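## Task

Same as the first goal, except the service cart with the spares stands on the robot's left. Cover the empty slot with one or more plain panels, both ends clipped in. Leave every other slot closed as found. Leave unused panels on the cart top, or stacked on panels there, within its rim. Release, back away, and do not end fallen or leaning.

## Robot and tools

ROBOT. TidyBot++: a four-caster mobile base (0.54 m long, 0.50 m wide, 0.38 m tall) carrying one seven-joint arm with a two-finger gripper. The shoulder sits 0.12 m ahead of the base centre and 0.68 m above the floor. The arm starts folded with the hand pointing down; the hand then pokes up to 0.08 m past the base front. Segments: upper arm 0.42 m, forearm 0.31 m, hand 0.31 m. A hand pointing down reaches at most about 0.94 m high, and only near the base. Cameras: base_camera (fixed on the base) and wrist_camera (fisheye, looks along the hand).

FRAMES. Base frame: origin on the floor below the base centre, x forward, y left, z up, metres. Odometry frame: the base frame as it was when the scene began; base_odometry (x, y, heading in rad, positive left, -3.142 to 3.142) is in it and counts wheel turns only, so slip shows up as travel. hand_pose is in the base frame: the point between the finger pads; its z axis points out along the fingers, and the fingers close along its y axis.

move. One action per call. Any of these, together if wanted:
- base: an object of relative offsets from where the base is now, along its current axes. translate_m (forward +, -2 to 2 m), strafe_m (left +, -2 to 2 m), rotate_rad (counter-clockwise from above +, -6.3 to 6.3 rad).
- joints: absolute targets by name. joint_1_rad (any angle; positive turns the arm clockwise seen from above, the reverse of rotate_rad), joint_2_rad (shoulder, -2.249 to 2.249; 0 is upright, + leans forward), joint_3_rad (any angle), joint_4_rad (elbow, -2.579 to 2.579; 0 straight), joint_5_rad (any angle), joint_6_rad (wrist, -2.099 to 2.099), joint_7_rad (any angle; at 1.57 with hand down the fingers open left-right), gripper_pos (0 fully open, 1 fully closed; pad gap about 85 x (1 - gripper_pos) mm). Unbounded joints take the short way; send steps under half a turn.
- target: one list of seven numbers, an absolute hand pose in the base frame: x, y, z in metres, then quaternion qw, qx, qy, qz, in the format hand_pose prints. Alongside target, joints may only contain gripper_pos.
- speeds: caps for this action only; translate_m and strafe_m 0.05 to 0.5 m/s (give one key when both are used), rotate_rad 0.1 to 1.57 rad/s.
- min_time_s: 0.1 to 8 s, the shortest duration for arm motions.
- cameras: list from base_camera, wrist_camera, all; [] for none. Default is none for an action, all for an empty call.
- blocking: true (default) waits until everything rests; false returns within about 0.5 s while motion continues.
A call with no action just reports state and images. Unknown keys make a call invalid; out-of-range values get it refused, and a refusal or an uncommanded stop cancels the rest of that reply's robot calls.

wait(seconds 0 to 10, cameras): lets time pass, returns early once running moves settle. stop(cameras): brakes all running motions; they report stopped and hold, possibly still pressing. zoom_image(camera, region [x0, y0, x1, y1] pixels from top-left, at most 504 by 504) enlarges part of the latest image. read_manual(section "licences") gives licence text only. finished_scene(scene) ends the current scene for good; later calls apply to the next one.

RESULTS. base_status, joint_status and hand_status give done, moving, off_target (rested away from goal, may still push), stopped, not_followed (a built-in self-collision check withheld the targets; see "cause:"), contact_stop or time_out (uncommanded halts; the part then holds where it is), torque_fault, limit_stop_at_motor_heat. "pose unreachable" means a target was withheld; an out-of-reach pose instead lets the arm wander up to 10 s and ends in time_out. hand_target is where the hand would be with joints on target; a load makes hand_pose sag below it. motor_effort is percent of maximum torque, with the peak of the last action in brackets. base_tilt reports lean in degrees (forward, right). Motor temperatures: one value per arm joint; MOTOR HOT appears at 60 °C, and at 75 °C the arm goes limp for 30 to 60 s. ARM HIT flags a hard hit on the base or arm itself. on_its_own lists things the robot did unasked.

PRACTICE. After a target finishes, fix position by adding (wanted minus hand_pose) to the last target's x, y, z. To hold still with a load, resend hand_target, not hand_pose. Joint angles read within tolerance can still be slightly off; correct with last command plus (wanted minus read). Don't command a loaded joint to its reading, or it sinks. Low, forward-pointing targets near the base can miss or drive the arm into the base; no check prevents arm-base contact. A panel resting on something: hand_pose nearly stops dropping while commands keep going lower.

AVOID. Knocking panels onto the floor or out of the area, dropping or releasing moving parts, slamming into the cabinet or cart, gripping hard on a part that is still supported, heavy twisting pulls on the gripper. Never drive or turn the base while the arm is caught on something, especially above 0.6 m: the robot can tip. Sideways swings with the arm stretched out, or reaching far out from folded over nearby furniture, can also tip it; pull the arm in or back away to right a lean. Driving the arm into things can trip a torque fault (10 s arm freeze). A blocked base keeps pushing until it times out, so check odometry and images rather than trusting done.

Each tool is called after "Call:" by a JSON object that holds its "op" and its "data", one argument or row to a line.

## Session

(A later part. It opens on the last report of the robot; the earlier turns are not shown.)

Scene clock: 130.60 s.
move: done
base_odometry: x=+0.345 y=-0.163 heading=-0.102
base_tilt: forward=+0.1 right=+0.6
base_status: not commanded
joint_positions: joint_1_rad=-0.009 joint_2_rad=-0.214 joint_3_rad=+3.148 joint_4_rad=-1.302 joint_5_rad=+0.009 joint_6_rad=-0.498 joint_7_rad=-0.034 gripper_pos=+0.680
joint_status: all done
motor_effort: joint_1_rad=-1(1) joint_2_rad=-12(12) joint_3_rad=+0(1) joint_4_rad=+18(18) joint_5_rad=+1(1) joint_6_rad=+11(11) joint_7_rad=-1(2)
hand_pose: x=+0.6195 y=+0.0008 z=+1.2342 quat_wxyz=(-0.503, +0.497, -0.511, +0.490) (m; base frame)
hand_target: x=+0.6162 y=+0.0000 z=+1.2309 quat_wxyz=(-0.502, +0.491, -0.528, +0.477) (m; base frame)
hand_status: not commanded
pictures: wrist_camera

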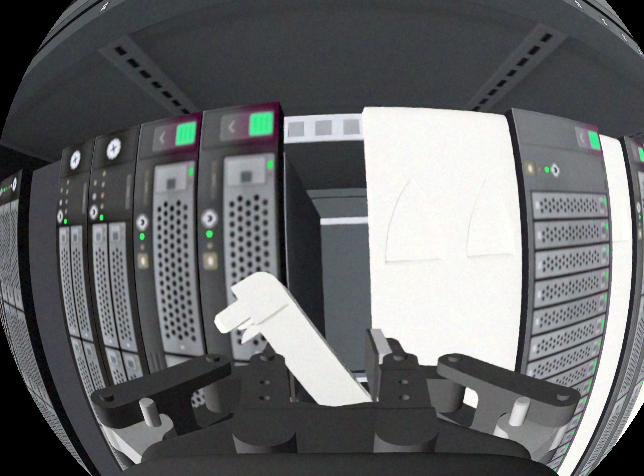

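Call:
{"op": "move", "data": {
  "cameras": ["all"]
}}

Call:
{"op": "zoom_image", "data": {
  "camera": "wrist_camera",
  "region": [180, 240, 440, 476]
}}

Scene clock: 131.90 s.
Motor temperatures (°C): [31 34 33 35 41 34 38]
base_odometry: x=+0.345 y=-0.163 heading=-0.102
base_tilt: forward=+0.1 right=+0.6
base_status: not commanded
joint_positions: joint_1_rad=-0.009 joint_2_rad=-0.214 joint_3_rad=+3.148 joint_4_rad=-1.302 joint_5_rad=+0.009 joint_6_rad=-0.498 joint_7_rad=-0.034 gripper_pos=+0.680
joint_status: all done
motor_effort: joint_1_rad=-1(1) joint_2_rad=-12(12) joint_3_rad=+0(1) joint_4_rad=+18(18) joint_5_rad=+0(1) joint_6_rad=+11(11) joint_7_rad=-1(2)
hand_pose: x=+0.6195 y=+0.0008 z=+1.2342 quat_wxyz=(-0.503, +0.497, -0.511, +0.490) (m; base frame)
hand_target: x=+0.6162 y=+0.0000 z=+1.2309 quat_wxyz=(-0.502, +0.491, -0.528, +0.477) (m; base frame)
hand_status: not commanded
pictures: base_camera, wrist_camera

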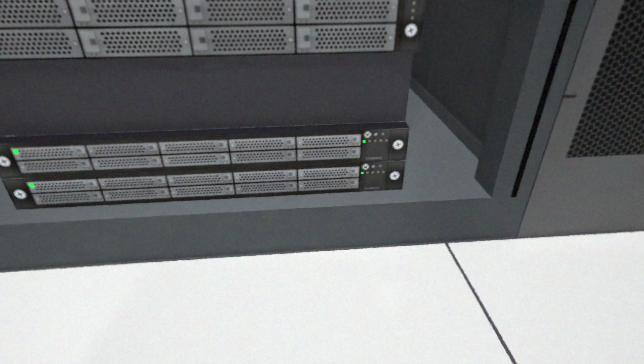

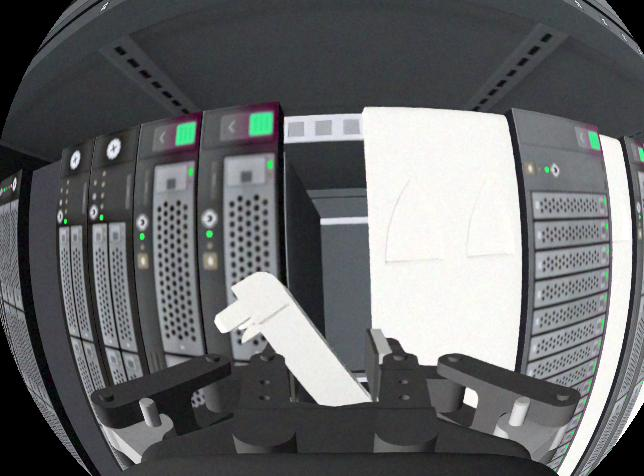

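Scaled by 1.938.

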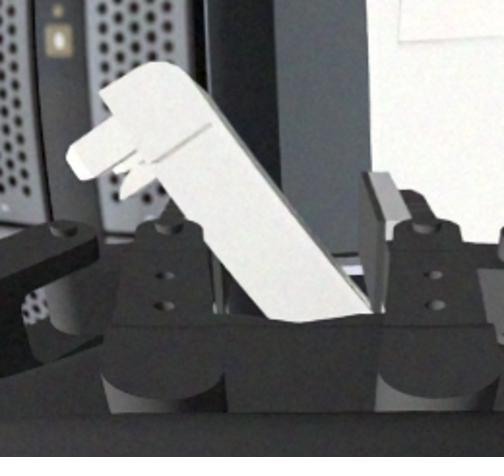

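Call:
{"op": "move", "data": {
  "joints": {"gripper_pos": 0.8},
  "cameras": ["wrist_camera"]
}}

Scene clock: 133.97 s.
move: done
base_odometry: x=+0.345 y=-0.163 heading=-0.102
base_tilt: forward=+0.1 right=+0.6
base_status: not commanded
joint_positions: joint_1_rad=-0.009 joint_2_rad=-0.214 joint_3_rad=+3.148 joint_4_rad=-1.301 joint_5_rad=+0.009 joint_6_rad=-0.498 joint_7_rad=-0.036 gripper_pos=+0.800
joint_status: all done
motor_effort: joint_1_rad=-1(1) joint_2_rad=-11(12) joint_3_rad=+0(1) joint_4_rad=+18(19) joint_5_rad=+1(2) joint_6_rad=+10(12) joint_7_rad=+0(2)
hand_pose: x=+0.6194 y=+0.0007 z=+1.2345 quat_wxyz=(-0.503, +0.496, -0.511, +0.489) (m; base frame)
hand_target: x=+0.6162 y=+0.0000 z=+1.2309 quat_wxyz=(-0.502, +0.491, -0.528, +0.477) (m; base frame)
hand_status: not commanded
pictures: wrist_camera

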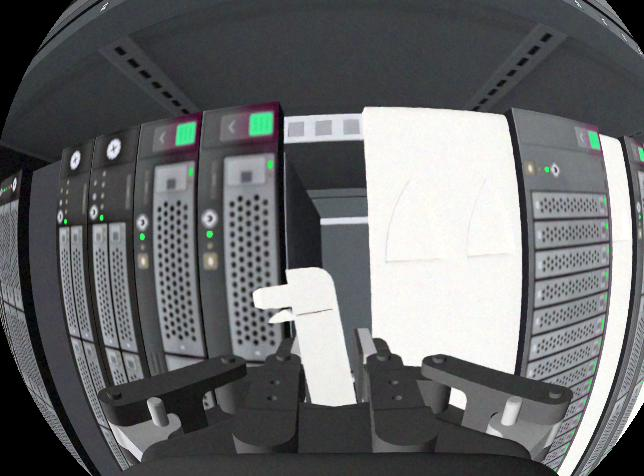

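Call:
{"op": "move", "data": {
  "joints": {"gripper_pos": 0.9},
  "cameras": ["wrist_camera"]
}}

Call:
{"op": "zoom_image", "data": {
  "camera": "wrist_camera",
  "region": [220, 240, 440, 440]
}}

Scene clock: 135.47 s.
move: off_target
base_odometry: x=+0.345 y=-0.163 heading=-0.102
base_tilt: forward=+0.1 right=+0.6
base_status: not commanded
joint_positions: joint_1_rad=-0.009 joint_2_rad=-0.214 joint_3_rad=+3.148 joint_4_rad=-1.300 joint_5_rad=+0.010 joint_6_rad=-0.499 joint_7_rad=-0.040 gripper_pos=+0.863
joint_status: gripper_pos off_target (ended at +0.863, target +0.900)
motor_effort: joint_1_rad=-1(1) joint_2_rad=-12(12) joint_3_rad=+0(1) joint_4_rad=+18(20) joint_5_rad=+0(4) joint_6_rad=+11(13) joint_7_rad=-1(3)
hand_pose: x=+0.6192 y=+0.0006 z=+1.2352 quat_wxyz=(-0.504, +0.495, -0.512, +0.489) (m; base frame)
hand_target: x=+0.6162 y=+0.0000 z=+1.2309 quat_wxyz=(-0.502, +0.491, -0.528, +0.477) (m; base frame)
hand_status: not commanded
pictures: wrist_camera

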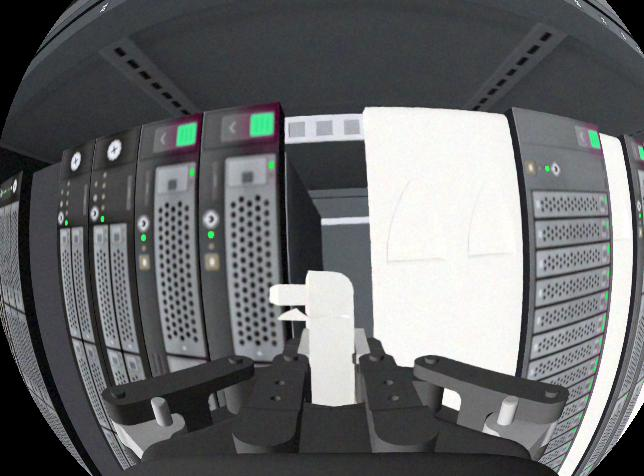

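Scaled by 2.291.

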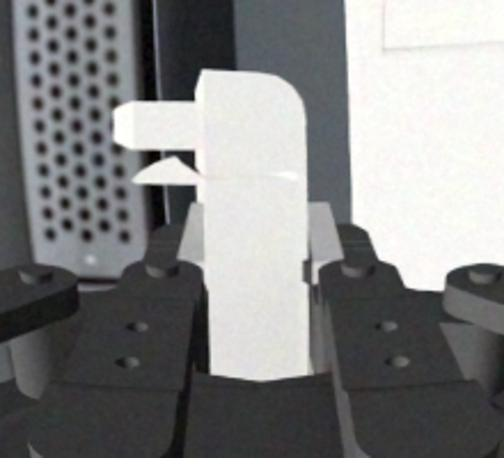

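Call:
{"op": "move", "data": {
  "joints": {"gripper_pos": 0.97},
  "cameras": ["wrist_camera"]
}}

Call:
{"op": "zoom_image", "data": {
  "camera": "wrist_camera",
  "region": [220, 240, 440, 440]
}}

Scene clock: 137.70 s.
move: off_target
base_odometry: x=+0.345 y=-0.163 heading=-0.102
base_tilt: forward=+0.1 right=+0.6
base_status: not commanded
joint_positions: joint_1_rad=-0.009 joint_2_rad=-0.214 joint_3_rad=+3.148 joint_4_rad=-1.300 joint_5_rad=+0.010 joint_6_rad=-0.499 joint_7_rad=-0.040 gripper_pos=+0.863
joint_status: gripper_pos off_target (ended at +0.863, target +0.970)
motor_effort: joint_1_rad=-1(1) joint_2_rad=-12(12) joint_3_rad=+0(1) joint_4_rad=+18(18) joint_5_rad=+0(1) joint_6_rad=+11(11) joint_7_rad=-1(1)
hand_pose: x=+0.6192 y=+0.0006 z=+1.2352 quat_wxyz=(-0.504, +0.495, -0.512, +0.489) (m; base frame)
hand_target: x=+0.6162 y=+0.0000 z=+1.2309 quat_wxyz=(-0.502, +0.491, -0.528, +0.477) (m; base frame)
hand_status: not commanded
pictures: wrist_camera

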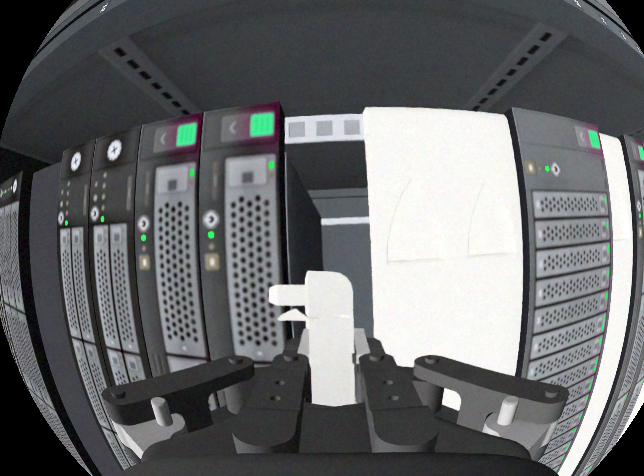

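Scaled by 2.291.

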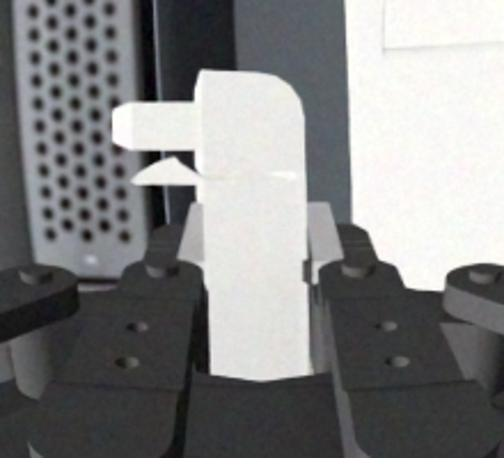

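Call:
{"op": "move", "data": {
  "base": {"translate_m": -0.05},
  "speeds": {"translate_m": 0.1},
  "cameras": ["wrist_camera"]
}}

Scene clock: 139.03 s.
move: done
base_odometry: x=+0.295 y=-0.158 heading=-0.102
base_tilt: forward=+0.0 right=+0.6
base_status: done
joint_positions: joint_1_rad=-0.009 joint_2_rad=-0.215 joint_3_rad=+3.148 joint_4_rad=-1.300 joint_5_rad=+0.010 joint_6_rad=-0.499 joint_7_rad=-0.040 gripper_pos=+0.863
joint_status: not commanded
motor_effort: joint_1_rad=-1(1) joint_2_rad=-12(14) joint_3_rad=+0(1) joint_4_rad=+18(19) joint_5_rad=+0(1) joint_6_rad=+11(11) joint_7_rad=-1(1)
hand_pose: x=+0.6186 y=+0.0006 z=+1.2358 quat_wxyz=(-0.504, +0.494, -0.512, +0.489) (m; base frame)
hand_target: x=+0.6162 y=+0.0000 z=+1.2309 quat_wxyz=(-0.502, +0.491, -0.528, +0.477) (m; base frame)
hand_status: not commanded
pictures: wrist_camera

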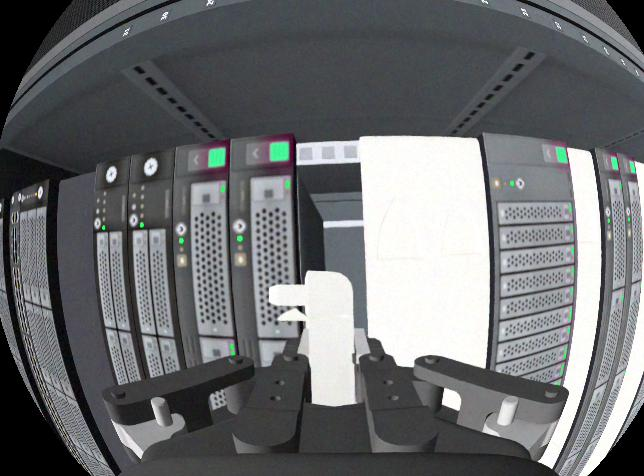

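Call:
{"op": "move", "data": {
  "base": {"translate_m": -0.385, "strafe_m": 0.0, "rotate_rad": 0.102},
  "cameras": ["wrist_camera"]
}}

Call:
{"op": "move", "data": {
  "joints": {"joint_7_rad": 1.5},
  "min_time_s": 2.0,
  "cameras": ["wrist_camera"]
}}

Scene clock: 141.70 s.
move: done
base_odometry: x=-0.088 y=-0.119 heading=+0.001
base_tilt: forward=+0.0 right=+0.6
base_status: done
joint_positions: joint_1_rad=-0.012 joint_2_rad=-0.221 joint_3_rad=+3.146 joint_4_rad=-1.299 joint_5_rad=+0.010 joint_6_rad=-0.499 joint_7_rad=-0.040 gripper_pos=+0.863
joint_status: not commanded
motor_effort: joint_1_rad=-1(2) joint_2_rad=-11(14) joint_3_rad=+0(2) joint_4_rad=+18(19) joint_5_rad=+0(1) joint_6_rad=+11(11) joint_7_rad=-1(2)
hand_pose: x=+0.6150 y=+0.0035 z=+1.2392 quat_wxyz=(-0.507, +0.494, -0.509, +0.490) (m; base frame)
hand_target: x=+0.6162 y=+0.0000 z=+1.2309 quat_wxyz=(-0.502, +0.491, -0.528, +0.477) (m; base frame)
hand_status: not commanded
pictures: wrist_camera

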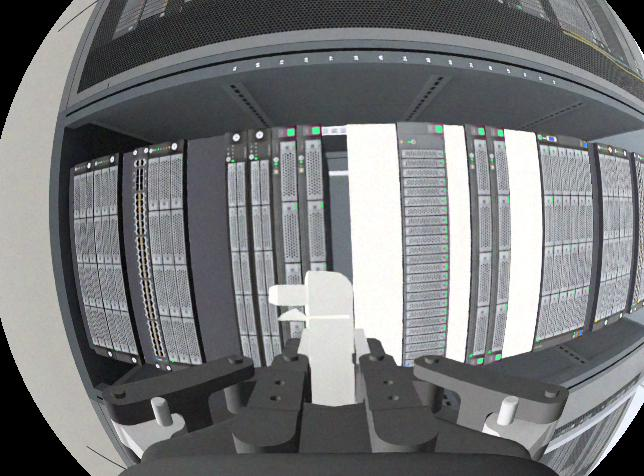

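Scene clock: 144.37 s.
move: done
base_odometry: x=-0.088 y=-0.119 heading=+0.001
base_tilt: forward=+0.1 right=+0.6
base_status: not commanded
joint_positions: joint_1_rad=-0.012 joint_2_rad=-0.221 joint_3_rad=+3.146 joint_4_rad=-1.299 joint_5_rad=+0.010 joint_6_rad=-0.499 joint_7_rad=+1.426 gripper_pos=+0.863
joint_status: all done
motor_effort: joint_1_rad=-1(2) joint_2_rad=-11(12) joint_3_rad=+0(1) joint_4_rad=+18(18) joint_5_rad=+0(2) joint_6_rad=+11(11) joint_7_rad=+0(2)
hand_pose: x=+0.6150 y=+0.0035 z=+1.2392 quat_wxyz=(-0.050, +0.708, -0.047, +0.703) (m; base frame)
hand_target: x=+0.6162 y=+0.0000 z=+1.2309 quat_wxyz=(-0.006, +0.721, -0.014, +0.693) (m; base frame)
hand_status: not commanded
pictures: wrist_camera

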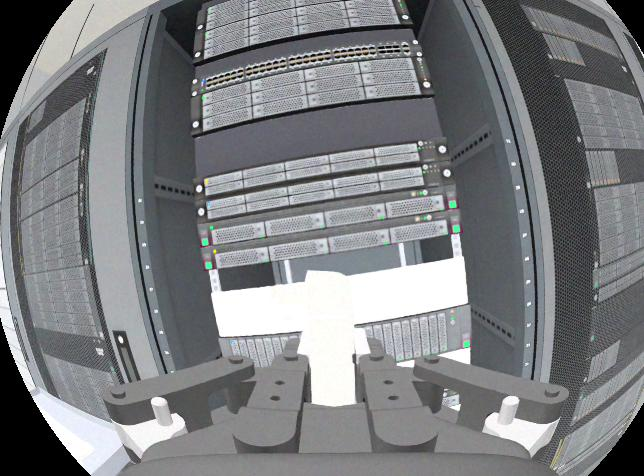

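Call:
{"op": "move", "data": {
  "joints": {"joint_7_rad": 3.1},
  "min_time_s": 2.0
}}

Call:
{"op": "move", "data": {
  "base": {"strafe_m": 0.75},
  "cameras": ["wrist_camera"]
}}

Scene clock: 147.17 s.
move: done
base_odometry: x=-0.088 y=-0.119 heading=+0.001
base_tilt: forward=+0.1 right=+0.6
base_status: not commanded
joint_positions: joint_1_rad=-0.012 joint_2_rad=-0.221 joint_3_rad=+3.146 joint_4_rad=-1.299 joint_5_rad=+0.010 joint_6_rad=-0.499 joint_7_rad=+3.020 gripper_pos=+0.863
joint_status: all done
motor_effort: joint_1_rad=-1(1) joint_2_rad=-11(12) joint_3_rad=+0(1) joint_4_rad=+18(18) joint_5_rad=+1(2) joint_6_rad=+11(11) joint_7_rad=+0(1)
hand_pose: x=+0.6150 y=+0.0035 z=+1.2392 quat_wxyz=(+0.468, +0.528, +0.473, +0.527) (m; base frame)
hand_target: x=+0.6162 y=+0.0000 z=+1.2309 quat_wxyz=(+0.493, +0.513, +0.508, +0.487) (m; base frame)
hand_status: not commanded
pictures: none

Scene clock: 150.07 s.
move: done
base_odometry: x=-0.089 y=+0.631 heading=+0.001
base_tilt: forward=+0.1 right=+0.6
base_status: done
joint_positions: joint_1_rad=-0.012 joint_2_rad=-0.221 joint_3_rad=+3.146 joint_4_rad=-1.299 joint_5_rad=+0.010 joint_6_rad=-0.499 joint_7_rad=+3.022 gripper_pos=+0.863
joint_status: not commanded
motor_effort: joint_1_rad=-1(2) joint_2_rad=-11(12) joint_3_rad=+1(3) joint_4_rad=+18(18) joint_5_rad=+1(2) joint_6_rad=+11(11) joint_7_rad=+1(1)
hand_pose: x=+0.6150 y=+0.0035 z=+1.2392 quat_wxyz=(+0.469, +0.528, +0.474, +0.526) (m; base frame)
hand_target: x=+0.6162 y=+0.0000 z=+1.2309 quat_wxyz=(+0.493, +0.513, +0.508, +0.487) (m; base frame)
hand_status: not commanded
pictures: wrist_camera

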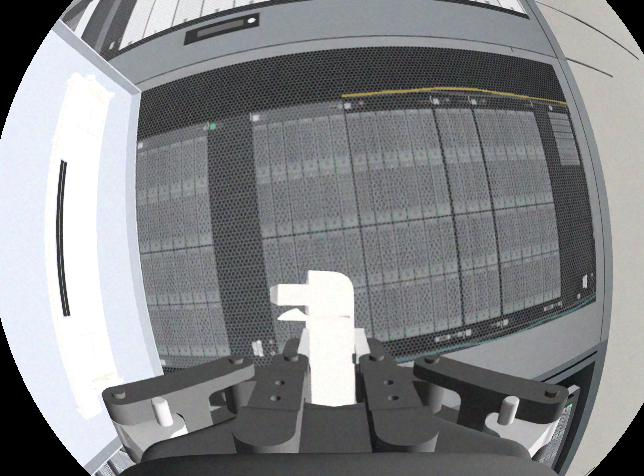

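Call:
{"op": "move", "data": {
  "base": {"strafe_m": 0.466},
  "joints": {"joint_7_rad": 3.19},
  "cameras": ["all"]
}}

Scene clock: 153.50 s.
move: done
base_odometry: x=-0.089 y=+1.097 heading=+0.001
base_tilt: forward=+0.1 right=+0.6
base_status: done
joint_positions: joint_1_rad=-0.013 joint_2_rad=-0.221 joint_3_rad=+3.145 joint_4_rad=-1.299 joint_5_rad=+0.010 joint_6_rad=-0.499 joint_7_rad=+3.126 gripper_pos=+0.863
joint_status: all done
motor_effort: joint_1_rad=-1(2) joint_2_rad=-11(12) joint_3_rad=+0(3) joint_4_rad=+18(18) joint_5_rad=+2(2) joint_6_rad=+11(11) joint_7_rad=+0(1)
hand_pose: x=+0.6150 y=+0.0043 z=+1.2392 quat_wxyz=(+0.496, +0.502, +0.501, +0.501) (m; base frame)
hand_target: x=+0.6162 y=+0.0000 z=+1.2309 quat_wxyz=(+0.514, +0.489, +0.530, +0.464) (m; base frame)
hand_status: not commanded
pictures: base_camera, wrist_camera

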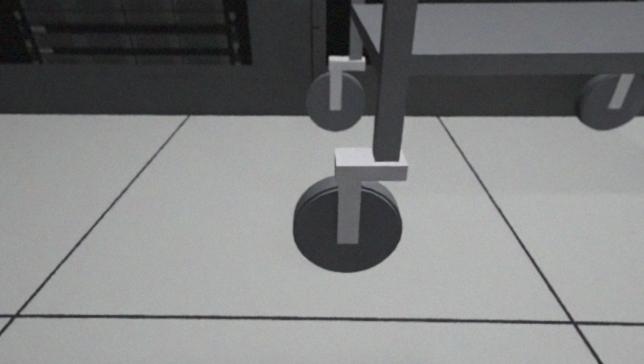

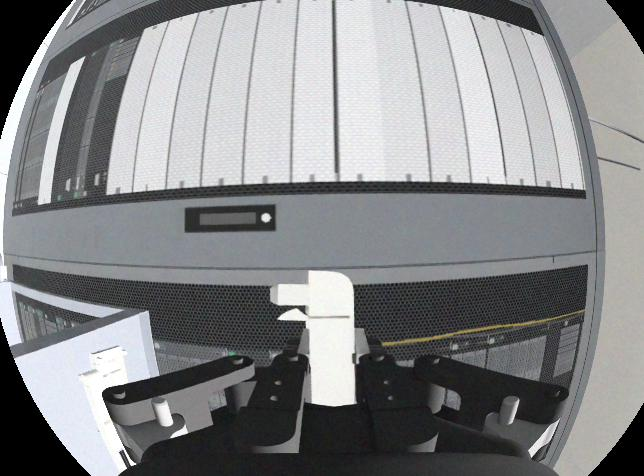

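Call:
{"op": "move", "data": {
  "joints": {"joint_2_rad": -0.225, "joint_4_rad": -2.26, "joint_6_rad": 0.52},
  "min_time_s": 2.0,
  "cameras": ["wrist_camera"]
}}

Scene clock: 156.53 s.
move: done
base_odometry: x=-0.089 y=+1.097 heading=+0.001
base_tilt: forward=+0.1 right=+0.6
base_status: not commanded
joint_positions: joint_1_rad=-0.013 joint_2_rad=-0.221 joint_3_rad=+3.145 joint_4_rad=-2.242 joint_5_rad=+0.010 joint_6_rad=+0.432 joint_7_rad=+3.126 gripper_pos=+0.863
joint_status: all done
motor_effort: joint_1_rad=-1(1) joint_2_rad=-12(15) joint_3_rad=+0(1) joint_4_rad=+18(21) joint_5_rad=+1(2) joint_6_rad=+11(12) joint_7_rad=+0(1)
hand_pose: x=+0.6210 y=+0.0073 z=+0.9497 quat_wxyz=(+0.490, +0.503, +0.506, +0.500) (m; base frame)
hand_target: x=+0.6168 y=+0.0161 z=+0.9684 quat_wxyz=(+0.527, +0.453, +0.517, +0.500) (m; base frame)
hand_status: not commanded
pictures: wrist_camera

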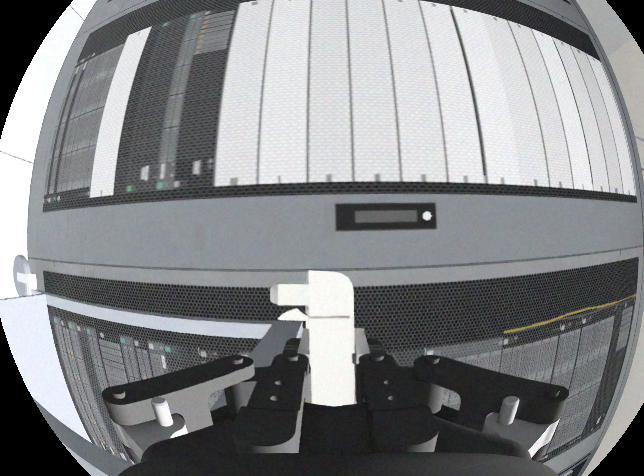

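Call:
{"op": "move", "data": {
  "joints": {"joint_4_rad": -2.32, "joint_6_rad": 0.60},
  "min_time_s": 1.0
}}

Call:
{"op": "move", "data": {
  "joints": {"joint_4_rad": -2.35, "joint_6_rad": 0.63},
  "min_time_s": 0.8,
  "cameras": ["wrist_camera"]
}}

Scene clock: 158.10 s.
move: done
base_odometry: x=-0.089 y=+1.097 heading=+0.001
base_tilt: forward=+0.1 right=+0.6
base_status: not commanded
joint_positions: joint_1_rad=-0.013 joint_2_rad=-0.221 joint_3_rad=+3.145 joint_4_rad=-2.302 joint_5_rad=+0.010 joint_6_rad=+0.512 joint_7_rad=+3.126 gripper_pos=+0.863
joint_status: all done
motor_effort: joint_1_rad=-1(1) joint_2_rad=-11(12) joint_3_rad=+0(1) joint_4_rad=+18(19) joint_5_rad=+1(2) joint_6_rad=+11(11) joint_7_rad=+0(1)
hand_pose: x=+0.6124 y=+0.0075 z=+0.9396 quat_wxyz=(+0.495, +0.498, +0.501, +0.506) (m; base frame)
hand_target: x=+0.6074 y=+0.0170 z=+0.9580 quat_wxyz=(+0.531, +0.448, +0.512, +0.506) (m; base frame)
hand_status: not commanded
pictures: none

Scene clock: 159.20 s.
move: done
base_odometry: x=-0.089 y=+1.097 heading=+0.001
base_tilt: forward=+0.1 right=+0.6
base_status: not commanded
joint_positions: joint_1_rad=-0.013 joint_2_rad=-0.221 joint_3_rad=+3.145 joint_4_rad=-2.332 joint_5_rad=+0.010 joint_6_rad=+0.543 joint_7_rad=+3.126 gripper_pos=+0.863
joint_status: all done
motor_effort: joint_1_rad=-1(2) joint_2_rad=-11(11) joint_3_rad=+0(1) joint_4_rad=+18(19) joint_5_rad=+1(2) joint_6_rad=+11(11) joint_7_rad=+0(1)
hand_pose: x=+0.6077 y=+0.0075 z=+0.9317 quat_wxyz=(+0.495, +0.497, +0.501, +0.506) (m; base frame)
hand_target: x=+0.6026 y=+0.0173 z=+0.9499 quat_wxyz=(+0.530, +0.448, +0.512, +0.506) (m; base frame)
hand_status: not commanded
pictures: wrist_camera

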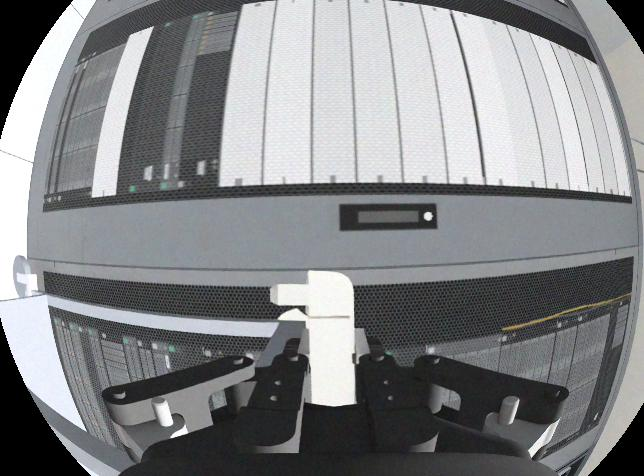

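Call:
{"op": "move", "data": {
  "joints": {"joint_4_rad": -2.375, "joint_6_rad": 0.655},
  "min_time_s": 0.6
}}

Call:
{"op": "move", "data": {
  "joints": {"joint_4_rad": -2.39, "joint_6_rad": 0.67},
  "min_time_s": 0.6
}}

Call:
{"op": "move", "data": {
  "joints": {"joint_4_rad": -2.405, "joint_6_rad": 0.685},
  "min_time_s": 0.6,
  "cameras": ["wrist_camera"]
}}

Scene clock: 160.23 s.
move: done
base_odometry: x=-0.089 y=+1.097 heading=+0.001
base_tilt: forward=+0.1 right=+0.6
base_status: not commanded
joint_positions: joint_1_rad=-0.013 joint_2_rad=-0.221 joint_3_rad=+3.145 joint_4_rad=-2.357 joint_5_rad=+0.010 joint_6_rad=+0.568 joint_7_rad=+3.126 gripper_pos=+0.863
joint_status: all done
motor_effort: joint_1_rad=-1(2) joint_2_rad=-11(11) joint_3_rad=+0(1) joint_4_rad=+18(18) joint_5_rad=+1(2) joint_6_rad=+11(11) joint_7_rad=+0(1)
hand_pose: x=+0.6034 y=+0.0075 z=+0.9245 quat_wxyz=(+0.495, +0.498, +0.501, +0.506) (m; base frame)
hand_target: x=+0.5983 y=+0.0176 z=+0.9433 quat_wxyz=(+0.530, +0.447, +0.512, +0.507) (m; base frame)
hand_status: not commanded
pictures: none

Scene clock: 161.13 s.
move: done
base_odometry: x=-0.089 y=+1.097 heading=+0.001
base_tilt: forward=+0.1 right=+0.6
base_status: not commanded
joint_positions: joint_1_rad=-0.013 joint_2_rad=-0.221 joint_3_rad=+3.145 joint_4_rad=-2.372 joint_5_rad=+0.010 joint_6_rad=+0.583 joint_7_rad=+3.126 gripper_pos=+0.863
joint_status: all done
motor_effort: joint_1_rad=-1(1) joint_2_rad=-11(11) joint_3_rad=+1(1) joint_4_rad=+17(18) joint_5_rad=+1(2) joint_6_rad=+10(11) joint_7_rad=+0(1)
hand_pose: x=+0.6010 y=+0.0075 z=+0.9210 quat_wxyz=(+0.495, +0.497, +0.501, +0.506) (m; base frame)
hand_target: x=+0.5957 y=+0.0177 z=+0.9394 quat_wxyz=(+0.529, +0.447, +0.512, +0.507) (m; base frame)
hand_status: not commanded
pictures: none

Scene clock: 162.03 s.
move: done
base_odometry: x=-0.089 y=+1.097 heading=+0.001
base_tilt: forward=+0.1 right=+0.6
base_status: not commanded
joint_positions: joint_1_rad=-0.013 joint_2_rad=-0.221 joint_3_rad=+3.145 joint_4_rad=-2.386 joint_5_rad=+0.010 joint_6_rad=+0.598 joint_7_rad=+3.126 gripper_pos=+0.863
joint_status: all done
motor_effort: joint_1_rad=-1(1) joint_2_rad=-10(11) joint_3_rad=+0(1) joint_4_rad=+17(19) joint_5_rad=+1(2) joint_6_rad=+11(12) joint_7_rad=+0(1)
hand_pose: x=+0.5984 y=+0.0076 z=+0.9173 quat_wxyz=(+0.495, +0.497, +0.501, +0.507) (m; base frame)
hand_target: x=+0.5930 y=+0.0179 z=+0.9355 quat_wxyz=(+0.529, +0.447, +0.512, +0.507) (m; base frame)
hand_status: not commanded
pictures: wrist_camera

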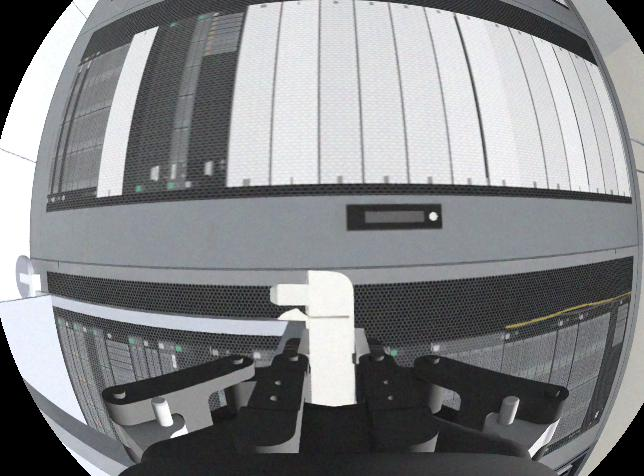

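Call:
{"op": "move", "data": {
  "joints": {"joint_4_rad": -2.42, "joint_6_rad": 0.70},
  "min_time_s": 0.6
}}

Call:
{"op": "move", "data": {
  "joints": {"joint_4_rad": -2.435, "joint_6_rad": 0.715},
  "min_time_s": 0.6,
  "cameras": ["wrist_camera"]
}}

Scene clock: 163.07 s.
move: done
base_odometry: x=-0.089 y=+1.097 heading=+0.001
base_tilt: forward=+0.1 right=+0.6
base_status: not commanded
joint_positions: joint_1_rad=-0.013 joint_2_rad=-0.221 joint_3_rad=+3.145 joint_4_rad=-2.398 joint_5_rad=+0.010 joint_6_rad=+0.617 joint_7_rad=+3.126 gripper_pos=+0.863
joint_status: all done
motor_effort: joint_1_rad=-1(1) joint_2_rad=-10(11) joint_3_rad=+0(1) joint_4_rad=+17(18) joint_5_rad=+1(2) joint_6_rad=+10(11) joint_7_rad=-1(1)
hand_pose: x=+0.5963 y=+0.0076 z=+0.9166 quat_wxyz=(+0.497, +0.495, +0.499, +0.508) (m; base frame)
hand_target: x=+0.5903 y=+0.0180 z=+0.9316 quat_wxyz=(+0.529, +0.447, +0.512, +0.508) (m; base frame)
hand_status: not commanded
pictures: none

Scene clock: 163.97 s.
move: done
base_odometry: x=-0.089 y=+1.097 heading=+0.001
base_tilt: forward=+0.1 right=+0.6
base_status: not commanded
joint_positions: joint_1_rad=-0.013 joint_2_rad=-0.221 joint_3_rad=+3.145 joint_4_rad=-2.410 joint_5_rad=+0.010 joint_6_rad=+0.637 joint_7_rad=+3.126 gripper_pos=+0.863
joint_status: all done
motor_effort: joint_1_rad=-1(1) joint_2_rad=-10(10) joint_3_rad=+0(1) joint_4_rad=+16(17) joint_5_rad=+0(1) joint_6_rad=+10(11) joint_7_rad=-1(1)
hand_pose: x=+0.5942 y=+0.0076 z=+0.9159 quat_wxyz=(+0.499, +0.493, +0.497, +0.510) (m; base frame)
hand_target: x=+0.5875 y=+0.0182 z=+0.9278 quat_wxyz=(+0.529, +0.447, +0.512, +0.508) (m; base frame)
hand_status: not commanded
pictures: wrist_camera

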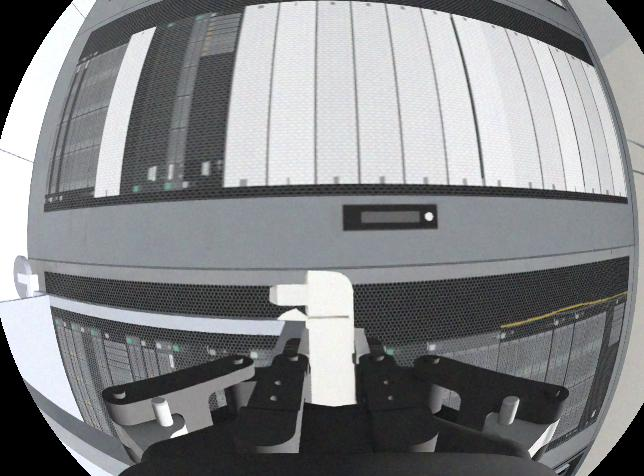

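Call:
{"op": "move", "data": {
  "joints": {"gripper_pos": 0.62},
  "cameras": ["wrist_camera"]
}}

Call:
{"op": "zoom_image", "data": {
  "camera": "wrist_camera",
  "region": [220, 240, 440, 440]
}}

Scene clock: 165.00 s.
move: done
base_odometry: x=-0.089 y=+1.097 heading=+0.001
base_tilt: forward=+0.1 right=+0.6
base_status: not commanded
joint_positions: joint_1_rad=-0.013 joint_2_rad=-0.221 joint_3_rad=+3.145 joint_4_rad=-2.413 joint_5_rad=+0.010 joint_6_rad=+0.638 joint_7_rad=+3.126 gripper_pos=+0.620
joint_status: all done
motor_effort: joint_1_rad=-1(1) joint_2_rad=-10(10) joint_3_rad=+1(1) joint_4_rad=+16(17) joint_5_rad=+0(1) joint_6_rad=+9(11) joint_7_rad=+0(1)
hand_pose: x=+0.5937 y=+0.0076 z=+0.9149 quat_wxyz=(+0.498, +0.494, +0.498, +0.510) (m; base frame)
hand_target: x=+0.5875 y=+0.0182 z=+0.9278 quat_wxyz=(+0.529, +0.447, +0.512, +0.508) (m; base frame)
hand_status: not commanded
pictures: wrist_camera

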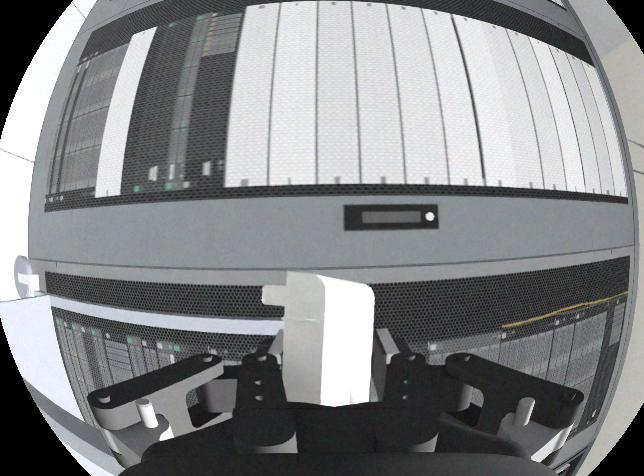

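Scaled by 2.291.

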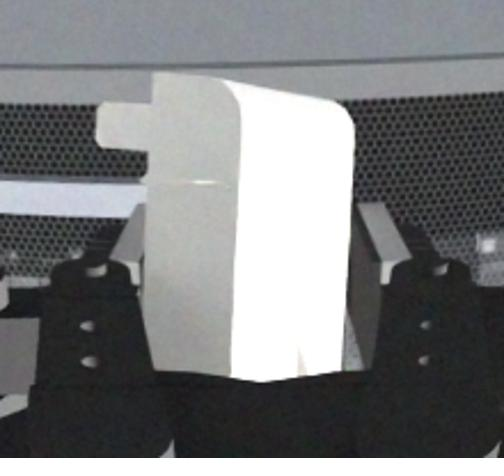

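Call:
{"op": "move", "data": {
  "joints": {"gripper_pos": 0.8},
  "cameras": ["wrist_camera"]
}}

Call:
{"op": "zoom_image", "data": {
  "camera": "wrist_camera",
  "region": [220, 240, 440, 440]
}}

Scene clock: 167.03 s.
move: done
base_odometry: x=-0.089 y=+1.097 heading=+0.001
base_tilt: forward=+0.1 right=+0.6
base_status: not commanded
joint_positions: joint_1_rad=-0.013 joint_2_rad=-0.221 joint_3_rad=+3.145 joint_4_rad=-2.413 joint_5_rad=+0.010 joint_6_rad=+0.639 joint_7_rad=+3.126 gripper_pos=+0.800
joint_status: all done
motor_effort: joint_1_rad=-1(1) joint_2_rad=-9(10) joint_3_rad=+0(1) joint_4_rad=+16(16) joint_5_rad=+1(1) joint_6_rad=+9(10) joint_7_rad=+0(1)
hand_pose: x=+0.5937 y=+0.0076 z=+0.9151 quat_wxyz=(+0.499, +0.494, +0.497, +0.510) (m; base frame)
hand_target: x=+0.5875 y=+0.0182 z=+0.9278 quat_wxyz=(+0.529, +0.447, +0.512, +0.508) (m; base frame)
hand_status: not commanded
pictures: wrist_camera

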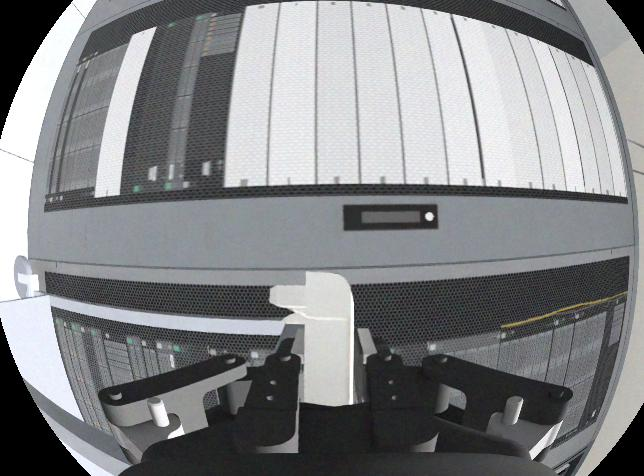

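Scaled by 2.291.

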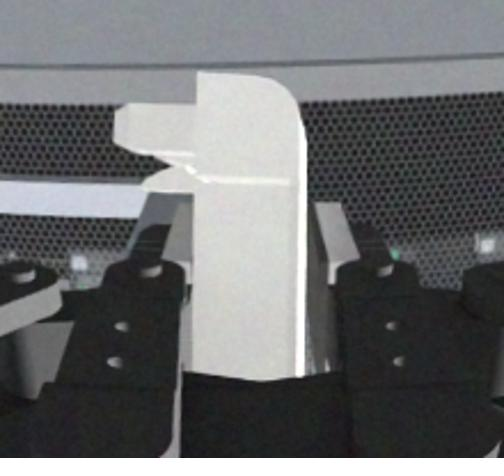

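Call:
{"op": "move", "data": {
  "joints": {"gripper_pos": 0.93},
  "cameras": ["all"]
}}

Call:
{"op": "zoom_image", "data": {
  "camera": "wrist_camera",
  "region": [0, 260, 340, 476]
}}

Scene clock: 168.87 s.
move: off_target
base_odometry: x=-0.089 y=+1.097 heading=+0.001
base_tilt: forward=+0.1 right=+0.6
base_status: not commanded
joint_positions: joint_1_rad=-0.013 joint_2_rad=-0.221 joint_3_rad=+3.145 joint_4_rad=-2.417 joint_5_rad=+0.010 joint_6_rad=+0.639 joint_7_rad=+3.126 gripper_pos=+0.853
joint_status: gripper_pos off_target (ended at +0.853, target +0.930)
motor_effort: joint_1_rad=-1(1) joint_2_rad=-10(11) joint_3_rad=+0(1) joint_4_rad=+17(17) joint_5_rad=+1(2) joint_6_rad=+10(11) joint_7_rad=-1(1)
hand_pose: x=+0.5929 y=+0.0076 z=+0.9129 quat_wxyz=(+0.498, +0.494, +0.498, +0.509) (m; base frame)
hand_target: x=+0.5875 y=+0.0182 z=+0.9278 quat_wxyz=(+0.529, +0.447, +0.512, +0.508) (m; base frame)
hand_status: not commanded
pictures: base_camera, wrist_camera

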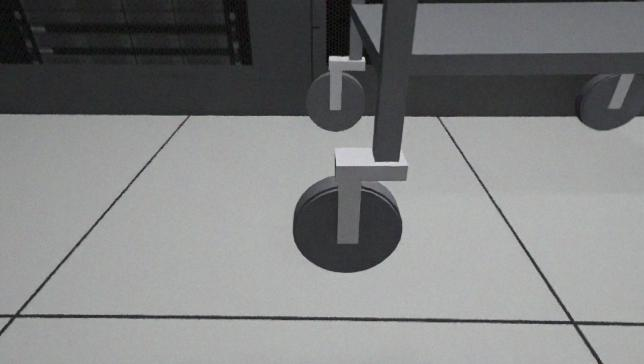

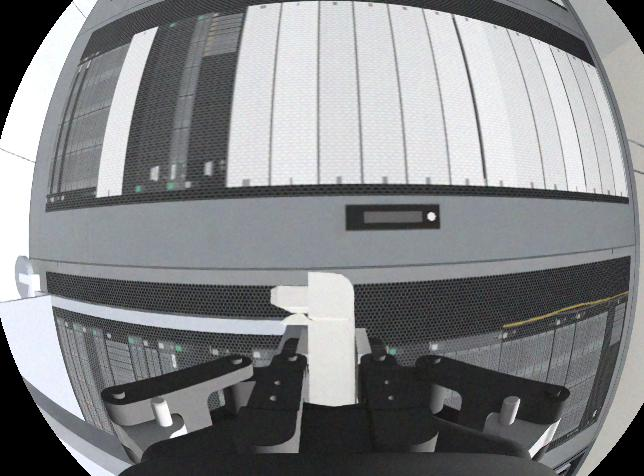

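Scaled by 1.482.

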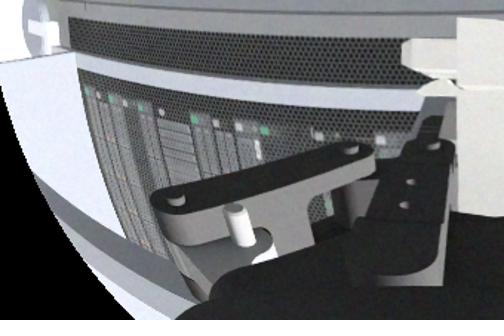

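Call:
{"op": "move", "data": {
  "joints": {"joint_4_rad": -2.34, "joint_6_rad": 0.52},
  "min_time_s": 1.0
}}

Call:
{"op": "move", "data": {
  "base": {"translate_m": 0.05},
  "speeds": {"translate_m": 0.1},
  "cameras": ["wrist_camera"]
}}

Scene clock: 170.47 s.
move: done
base_odometry: x=-0.089 y=+1.097 heading=+0.001
base_tilt: forward=+0.0 right=+0.6
base_status: not commanded
joint_positions: joint_1_rad=-0.013 joint_2_rad=-0.221 joint_3_rad=+3.145 joint_4_rad=-2.359 joint_5_rad=+0.010 joint_6_rad=+0.571 joint_7_rad=+3.126 gripper_pos=+0.853
joint_status: all done
motor_effort: joint_1_rad=-1(1) joint_2_rad=-11(11) joint_3_rad=+0(1) joint_4_rad=+18(18) joint_5_rad=+1(2) joint_6_rad=+11(11) joint_7_rad=+0(1)
hand_pose: x=+0.6032 y=+0.0075 z=+0.9247 quat_wxyz=(+0.495, +0.497, +0.501, +0.507) (m; base frame)
hand_target: x=+0.6051 y=+0.0159 z=+0.9215 quat_wxyz=(+0.506, +0.472, +0.538, +0.481) (m; base frame)
hand_status: not commanded
pictures: none

Scene clock: 171.57 s.
move: done
base_odometry: x=-0.039 y=+1.097 heading=+0.002
base_tilt: forward=+0.1 right=+0.6
base_status: done
joint_positions: joint_1_rad=-0.013 joint_2_rad=-0.221 joint_3_rad=+3.147 joint_4_rad=-2.359 joint_5_rad=+0.010 joint_6_rad=+0.568 joint_7_rad=+3.126 gripper_pos=+0.853
joint_status: not commanded
motor_effort: joint_1_rad=-2(4) joint_2_rad=-10(12) joint_3_rad=-1(2) joint_4_rad=+18(19) joint_5_rad=+3(5) joint_6_rad=+11(12) joint_7_rad=+0(1)
hand_pose: x=+0.6031 y=+0.0063 z=+0.9240 quat_wxyz=(+0.495, +0.498, +0.501, +0.506) (m; base frame)
hand_target: x=+0.6051 y=+0.0159 z=+0.9215 quat_wxyz=(+0.506, +0.472, +0.538, +0.481) (m; base frame)
hand_status: not commanded
pictures: wrist_camera

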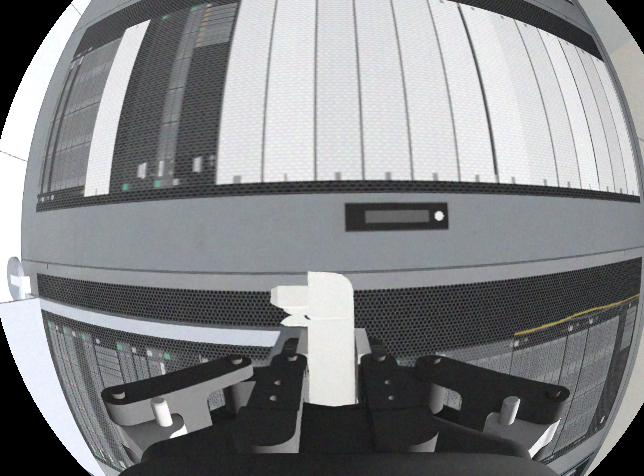

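Call:
{"op": "zoom_image", "data": {
  "camera": "wrist_camera",
  "region": [270, 260, 400, 410]
}}

Scaled by 3.360.

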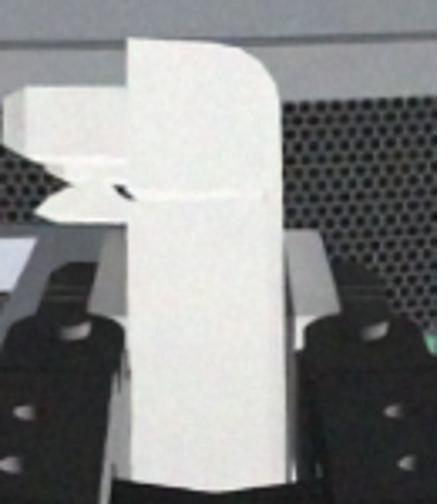

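Call:
{"op": "move", "data": {
  "joints": {"joint_4_rad": -2.19, "joint_6_rad": 0.37},
  "min_time_s": 1.0
}}

Call:
{"op": "move", "data": {
  "base": {"translate_m": -0.006, "strafe_m": -0.189, "rotate_rad": 0.3},
  "speeds": {"rotate_rad": 0.4, "strafe_m": 0.25},
  "cameras": ["wrist_camera"]
}}

Call:
{"op": "zoom_image", "data": {
  "camera": "wrist_camera",
  "region": [0, 240, 400, 476]
}}

Scene clock: 174.53 s.
move: done
base_odometry: x=-0.039 y=+1.097 heading=+0.002
base_tilt: forward=+0.1 right=+0.6
base_status: not commanded
joint_positions: joint_1_rad=-0.013 joint_2_rad=-0.221 joint_3_rad=+3.148 joint_4_rad=-2.207 joint_5_rad=+0.014 joint_6_rad=+0.425 joint_7_rad=+3.127 gripper_pos=+0.853
joint_status: all done
motor_effort: joint_1_rad=-1(4) joint_2_rad=-12(12) joint_3_rad=+0(3) joint_4_rad=+18(21) joint_5_rad=+1(5) joint_6_rad=+11(13) joint_7_rad=+0(2)
hand_pose: x=+0.6257 y=+0.0063 z=+0.9692 quat_wxyz=(+0.499, +0.495, +0.500, +0.507) (m; base frame)
hand_target: x=+0.6264 y=+0.0141 z=+0.9636 quat_wxyz=(+0.509, +0.473, +0.537, +0.479) (m; base frame)
hand_status: not commanded
pictures: none

Scene clock: 176.17 s.
move: done
base_odometry: x=-0.045 y=+0.908 heading=+0.302
base_tilt: forward=+0.1 right=+0.6
base_status: done
joint_positions: joint_1_rad=-0.013 joint_2_rad=-0.221 joint_3_rad=+3.148 joint_4_rad=-2.207 joint_5_rad=+0.014 joint_6_rad=+0.424 joint_7_rad=+3.127 gripper_pos=+0.853
joint_status: not commanded
motor_effort: joint_1_rad=-1(2) joint_2_rad=-12(13) joint_3_rad=+0(2) joint_4_rad=+19(19) joint_5_rad=+1(2) joint_6_rad=+10(11) joint_7_rad=-1(1)
hand_pose: x=+0.6257 y=+0.0064 z=+0.9687 quat_wxyz=(+0.498, +0.495, +0.500, +0.506) (m; base frame)
hand_target: x=+0.6264 y=+0.0141 z=+0.9636 quat_wxyz=(+0.509, +0.473, +0.537, +0.479) (m; base frame)
hand_status: not commanded
pictures: wrist_camera

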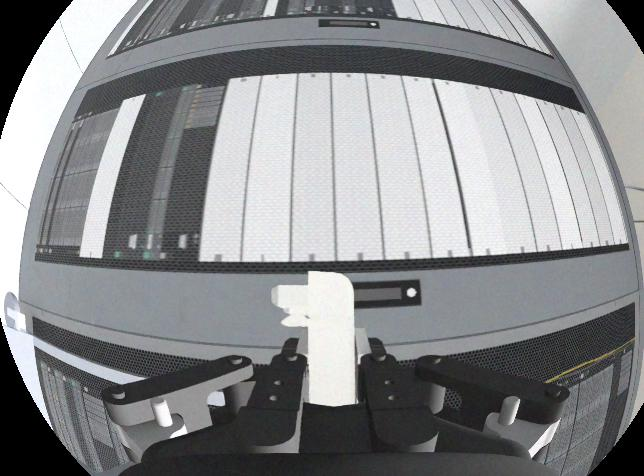

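Scaled by 1.260.

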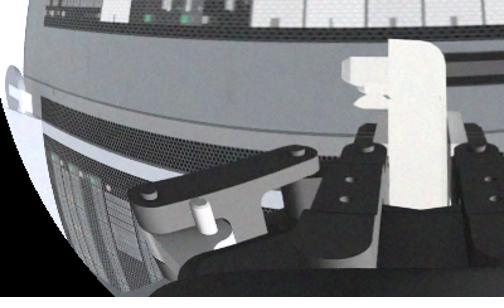

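Call:
{"op": "move", "data": {
  "joints": {"joint_4_rad": -2.37, "joint_6_rad": 0.65},
  "min_time_s": 1.2
}}

Call:
{"op": "move", "data": {
  "joints": {"joint_4_rad": -2.39, "joint_6_rad": 0.67},
  "min_time_s": 0.6
}}

Call:
{"op": "move", "data": {
  "joints": {"joint_4_rad": -2.405, "joint_6_rad": 0.685},
  "min_time_s": 0.6,
  "cameras": ["wrist_camera"]
}}

Scene clock: 178.20 s.
move: done
base_odometry: x=-0.045 y=+0.908 heading=+0.302
base_tilt: forward=+0.1 right=+0.6
base_status: not commanded
joint_positions: joint_1_rad=-0.013 joint_2_rad=-0.221 joint_3_rad=+3.148 joint_4_rad=-2.354 joint_5_rad=+0.014 joint_6_rad=+0.565 joint_7_rad=+3.127 gripper_pos=+0.853
joint_status: all done
motor_effort: joint_1_rad=-1(2) joint_2_rad=-11(12) joint_3_rad=+0(1) joint_4_rad=+17(20) joint_5_rad=+2(2) joint_6_rad=+11(12) joint_7_rad=+0(1)
hand_pose: x=+0.6039 y=+0.0068 z=+0.9257 quat_wxyz=(+0.496, +0.497, +0.502, +0.505) (m; base frame)
hand_target: x=+0.5992 y=+0.0175 z=+0.9446 quat_wxyz=(+0.530, +0.448, +0.512, +0.507) (m; base frame)
hand_status: not commanded
pictures: none

Scene clock: 179.10 s.
move: done
base_odometry: x=-0.045 y=+0.908 heading=+0.302
base_tilt: forward=+0.1 right=+0.6
base_status: not commanded
joint_positions: joint_1_rad=-0.013 joint_2_rad=-0.221 joint_3_rad=+3.148 joint_4_rad=-2.372 joint_5_rad=+0.014 joint_6_rad=+0.584 joint_7_rad=+3.127 gripper_pos=+0.853
joint_status: all done
motor_effort: joint_1_rad=-1(2) joint_2_rad=-11(11) joint_3_rad=+0(1) joint_4_rad=+18(19) joint_5_rad=+1(2) joint_6_rad=+11(12) joint_7_rad=-1(1)
hand_pose: x=+0.6009 y=+0.0069 z=+0.9213 quat_wxyz=(+0.496, +0.496, +0.502, +0.506) (m; base frame)
hand_target: x=+0.5957 y=+0.0177 z=+0.9394 quat_wxyz=(+0.529, +0.447, +0.512, +0.507) (m; base frame)
hand_status: not commanded
pictures: none

Scene clock: 179.97 s.
move: done
base_odometry: x=-0.045 y=+0.908 heading=+0.302
base_tilt: forward=+0.1 right=+0.6
base_status: not commanded
joint_positions: joint_1_rad=-0.013 joint_2_rad=-0.221 joint_3_rad=+3.148 joint_4_rad=-2.387 joint_5_rad=+0.014 joint_6_rad=+0.598 joint_7_rad=+3.127 gripper_pos=+0.853
joint_status: all done
motor_effort: joint_1_rad=-1(1) joint_2_rad=-10(11) joint_3_rad=+0(1) joint_4_rad=+17(18) joint_5_rad=+1(2) joint_6_rad=+10(11) joint_7_rad=+0(1)
hand_pose: x=+0.5984 y=+0.0069 z=+0.9176 quat_wxyz=(+0.496, +0.496, +0.502, +0.506) (m; base frame)
hand_target: x=+0.5930 y=+0.0179 z=+0.9355 quat_wxyz=(+0.529, +0.447, +0.512, +0.507) (m; base frame)
hand_status: not commanded
pictures: wrist_camera

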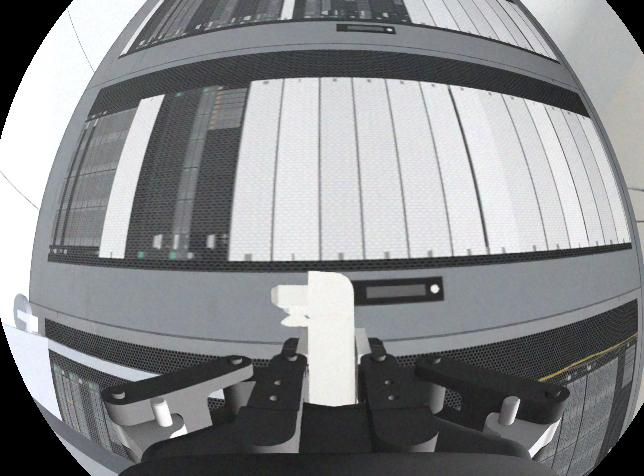

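Call:
{"op": "move", "data": {
  "base": {"translate_m": 0.022, "strafe_m": -0.0068},
  "speeds": {"translate_m": 0.1}
}}

Call:
{"op": "move", "data": {
  "joints": {"joint_4_rad": -2.42, "joint_6_rad": 0.70},
  "min_time_s": 0.6
}}

Call:
{"op": "move", "data": {
  "joints": {"joint_4_rad": -2.435, "joint_6_rad": 0.715},
  "min_time_s": 0.6,
  "cameras": ["wrist_camera"]
}}

Scene clock: 181.00 s.
move: done
base_odometry: x=-0.022 y=+0.908 heading=+0.302
base_tilt: forward=+0.1 right=+0.6
base_status: done
joint_positions: joint_1_rad=-0.013 joint_2_rad=-0.221 joint_3_rad=+3.148 joint_4_rad=-2.389 joint_5_rad=+0.014 joint_6_rad=+0.600 joint_7_rad=+3.127 gripper_pos=+0.853
joint_status: not commanded
motor_effort: joint_1_rad=-1(2) joint_2_rad=-11(12) joint_3_rad=+0(1) joint_4_rad=+17(18) joint_5_rad=+2(2) joint_6_rad=+11(11) joint_7_rad=+0(1)
hand_pose: x=+0.5981 y=+0.0069 z=+0.9166 quat_wxyz=(+0.496, +0.497, +0.502, +0.506) (m; base frame)
hand_target: x=+0.5930 y=+0.0179 z=+0.9355 quat_wxyz=(+0.529, +0.447, +0.512, +0.507) (m; base frame)
hand_status: not commanded
pictures: none

Scene clock: 181.90 s.
move: done
base_odometry: x=-0.022 y=+0.908 heading=+0.302
base_tilt: forward=+0.1 right=+0.6
base_status: not commanded
joint_positions: joint_1_rad=-0.013 joint_2_rad=-0.221 joint_3_rad=+3.148 joint_4_rad=-2.402 joint_5_rad=+0.014 joint_6_rad=+0.614 joint_7_rad=+3.127 gripper_pos=+0.853
joint_status: all done
motor_effort: joint_1_rad=-1(1) joint_2_rad=-10(11) joint_3_rad=+0(1) joint_4_rad=+17(18) joint_5_rad=+1(2) joint_6_rad=+11(11) joint_7_rad=+0(1)
hand_pose: x=+0.5958 y=+0.0070 z=+0.9134 quat_wxyz=(+0.496, +0.496, +0.502, +0.506) (m; base frame)
hand_target: x=+0.5903 y=+0.0180 z=+0.9316 quat_wxyz=(+0.529, +0.447, +0.512, +0.508) (m; base frame)
hand_status: not commanded
pictures: none

Scene clock: 182.80 s.
move: done
base_odometry: x=-0.022 y=+0.908 heading=+0.302
base_tilt: forward=+0.1 right=+0.6
base_status: not commanded
joint_positions: joint_1_rad=-0.013 joint_2_rad=-0.221 joint_3_rad=+3.148 joint_4_rad=-2.414 joint_5_rad=+0.014 joint_6_rad=+0.631 joint_7_rad=+3.127 gripper_pos=+0.853
joint_status: all done
motor_effort: joint_1_rad=-1(1) joint_2_rad=-10(11) joint_3_rad=+0(1) joint_4_rad=+17(18) joint_5_rad=+1(2) joint_6_rad=+11(11) joint_7_rad=+0(1)
hand_pose: x=+0.5935 y=+0.0070 z=+0.9117 quat_wxyz=(+0.497, +0.495, +0.501, +0.507) (m; base frame)
hand_target: x=+0.5875 y=+0.0182 z=+0.9278 quat_wxyz=(+0.529, +0.447, +0.512, +0.508) (m; base frame)
hand_status: not commanded
pictures: wrist_camera

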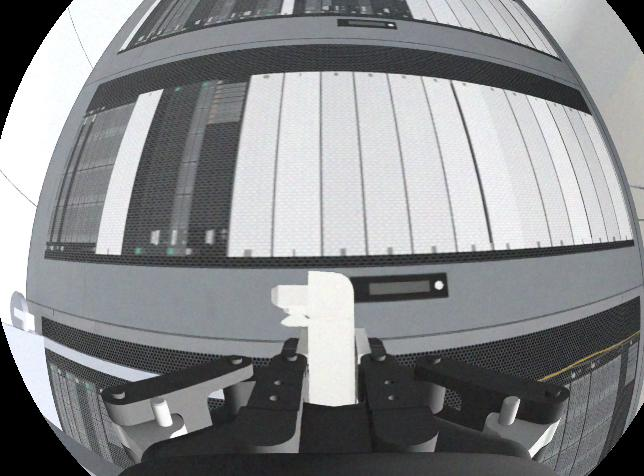

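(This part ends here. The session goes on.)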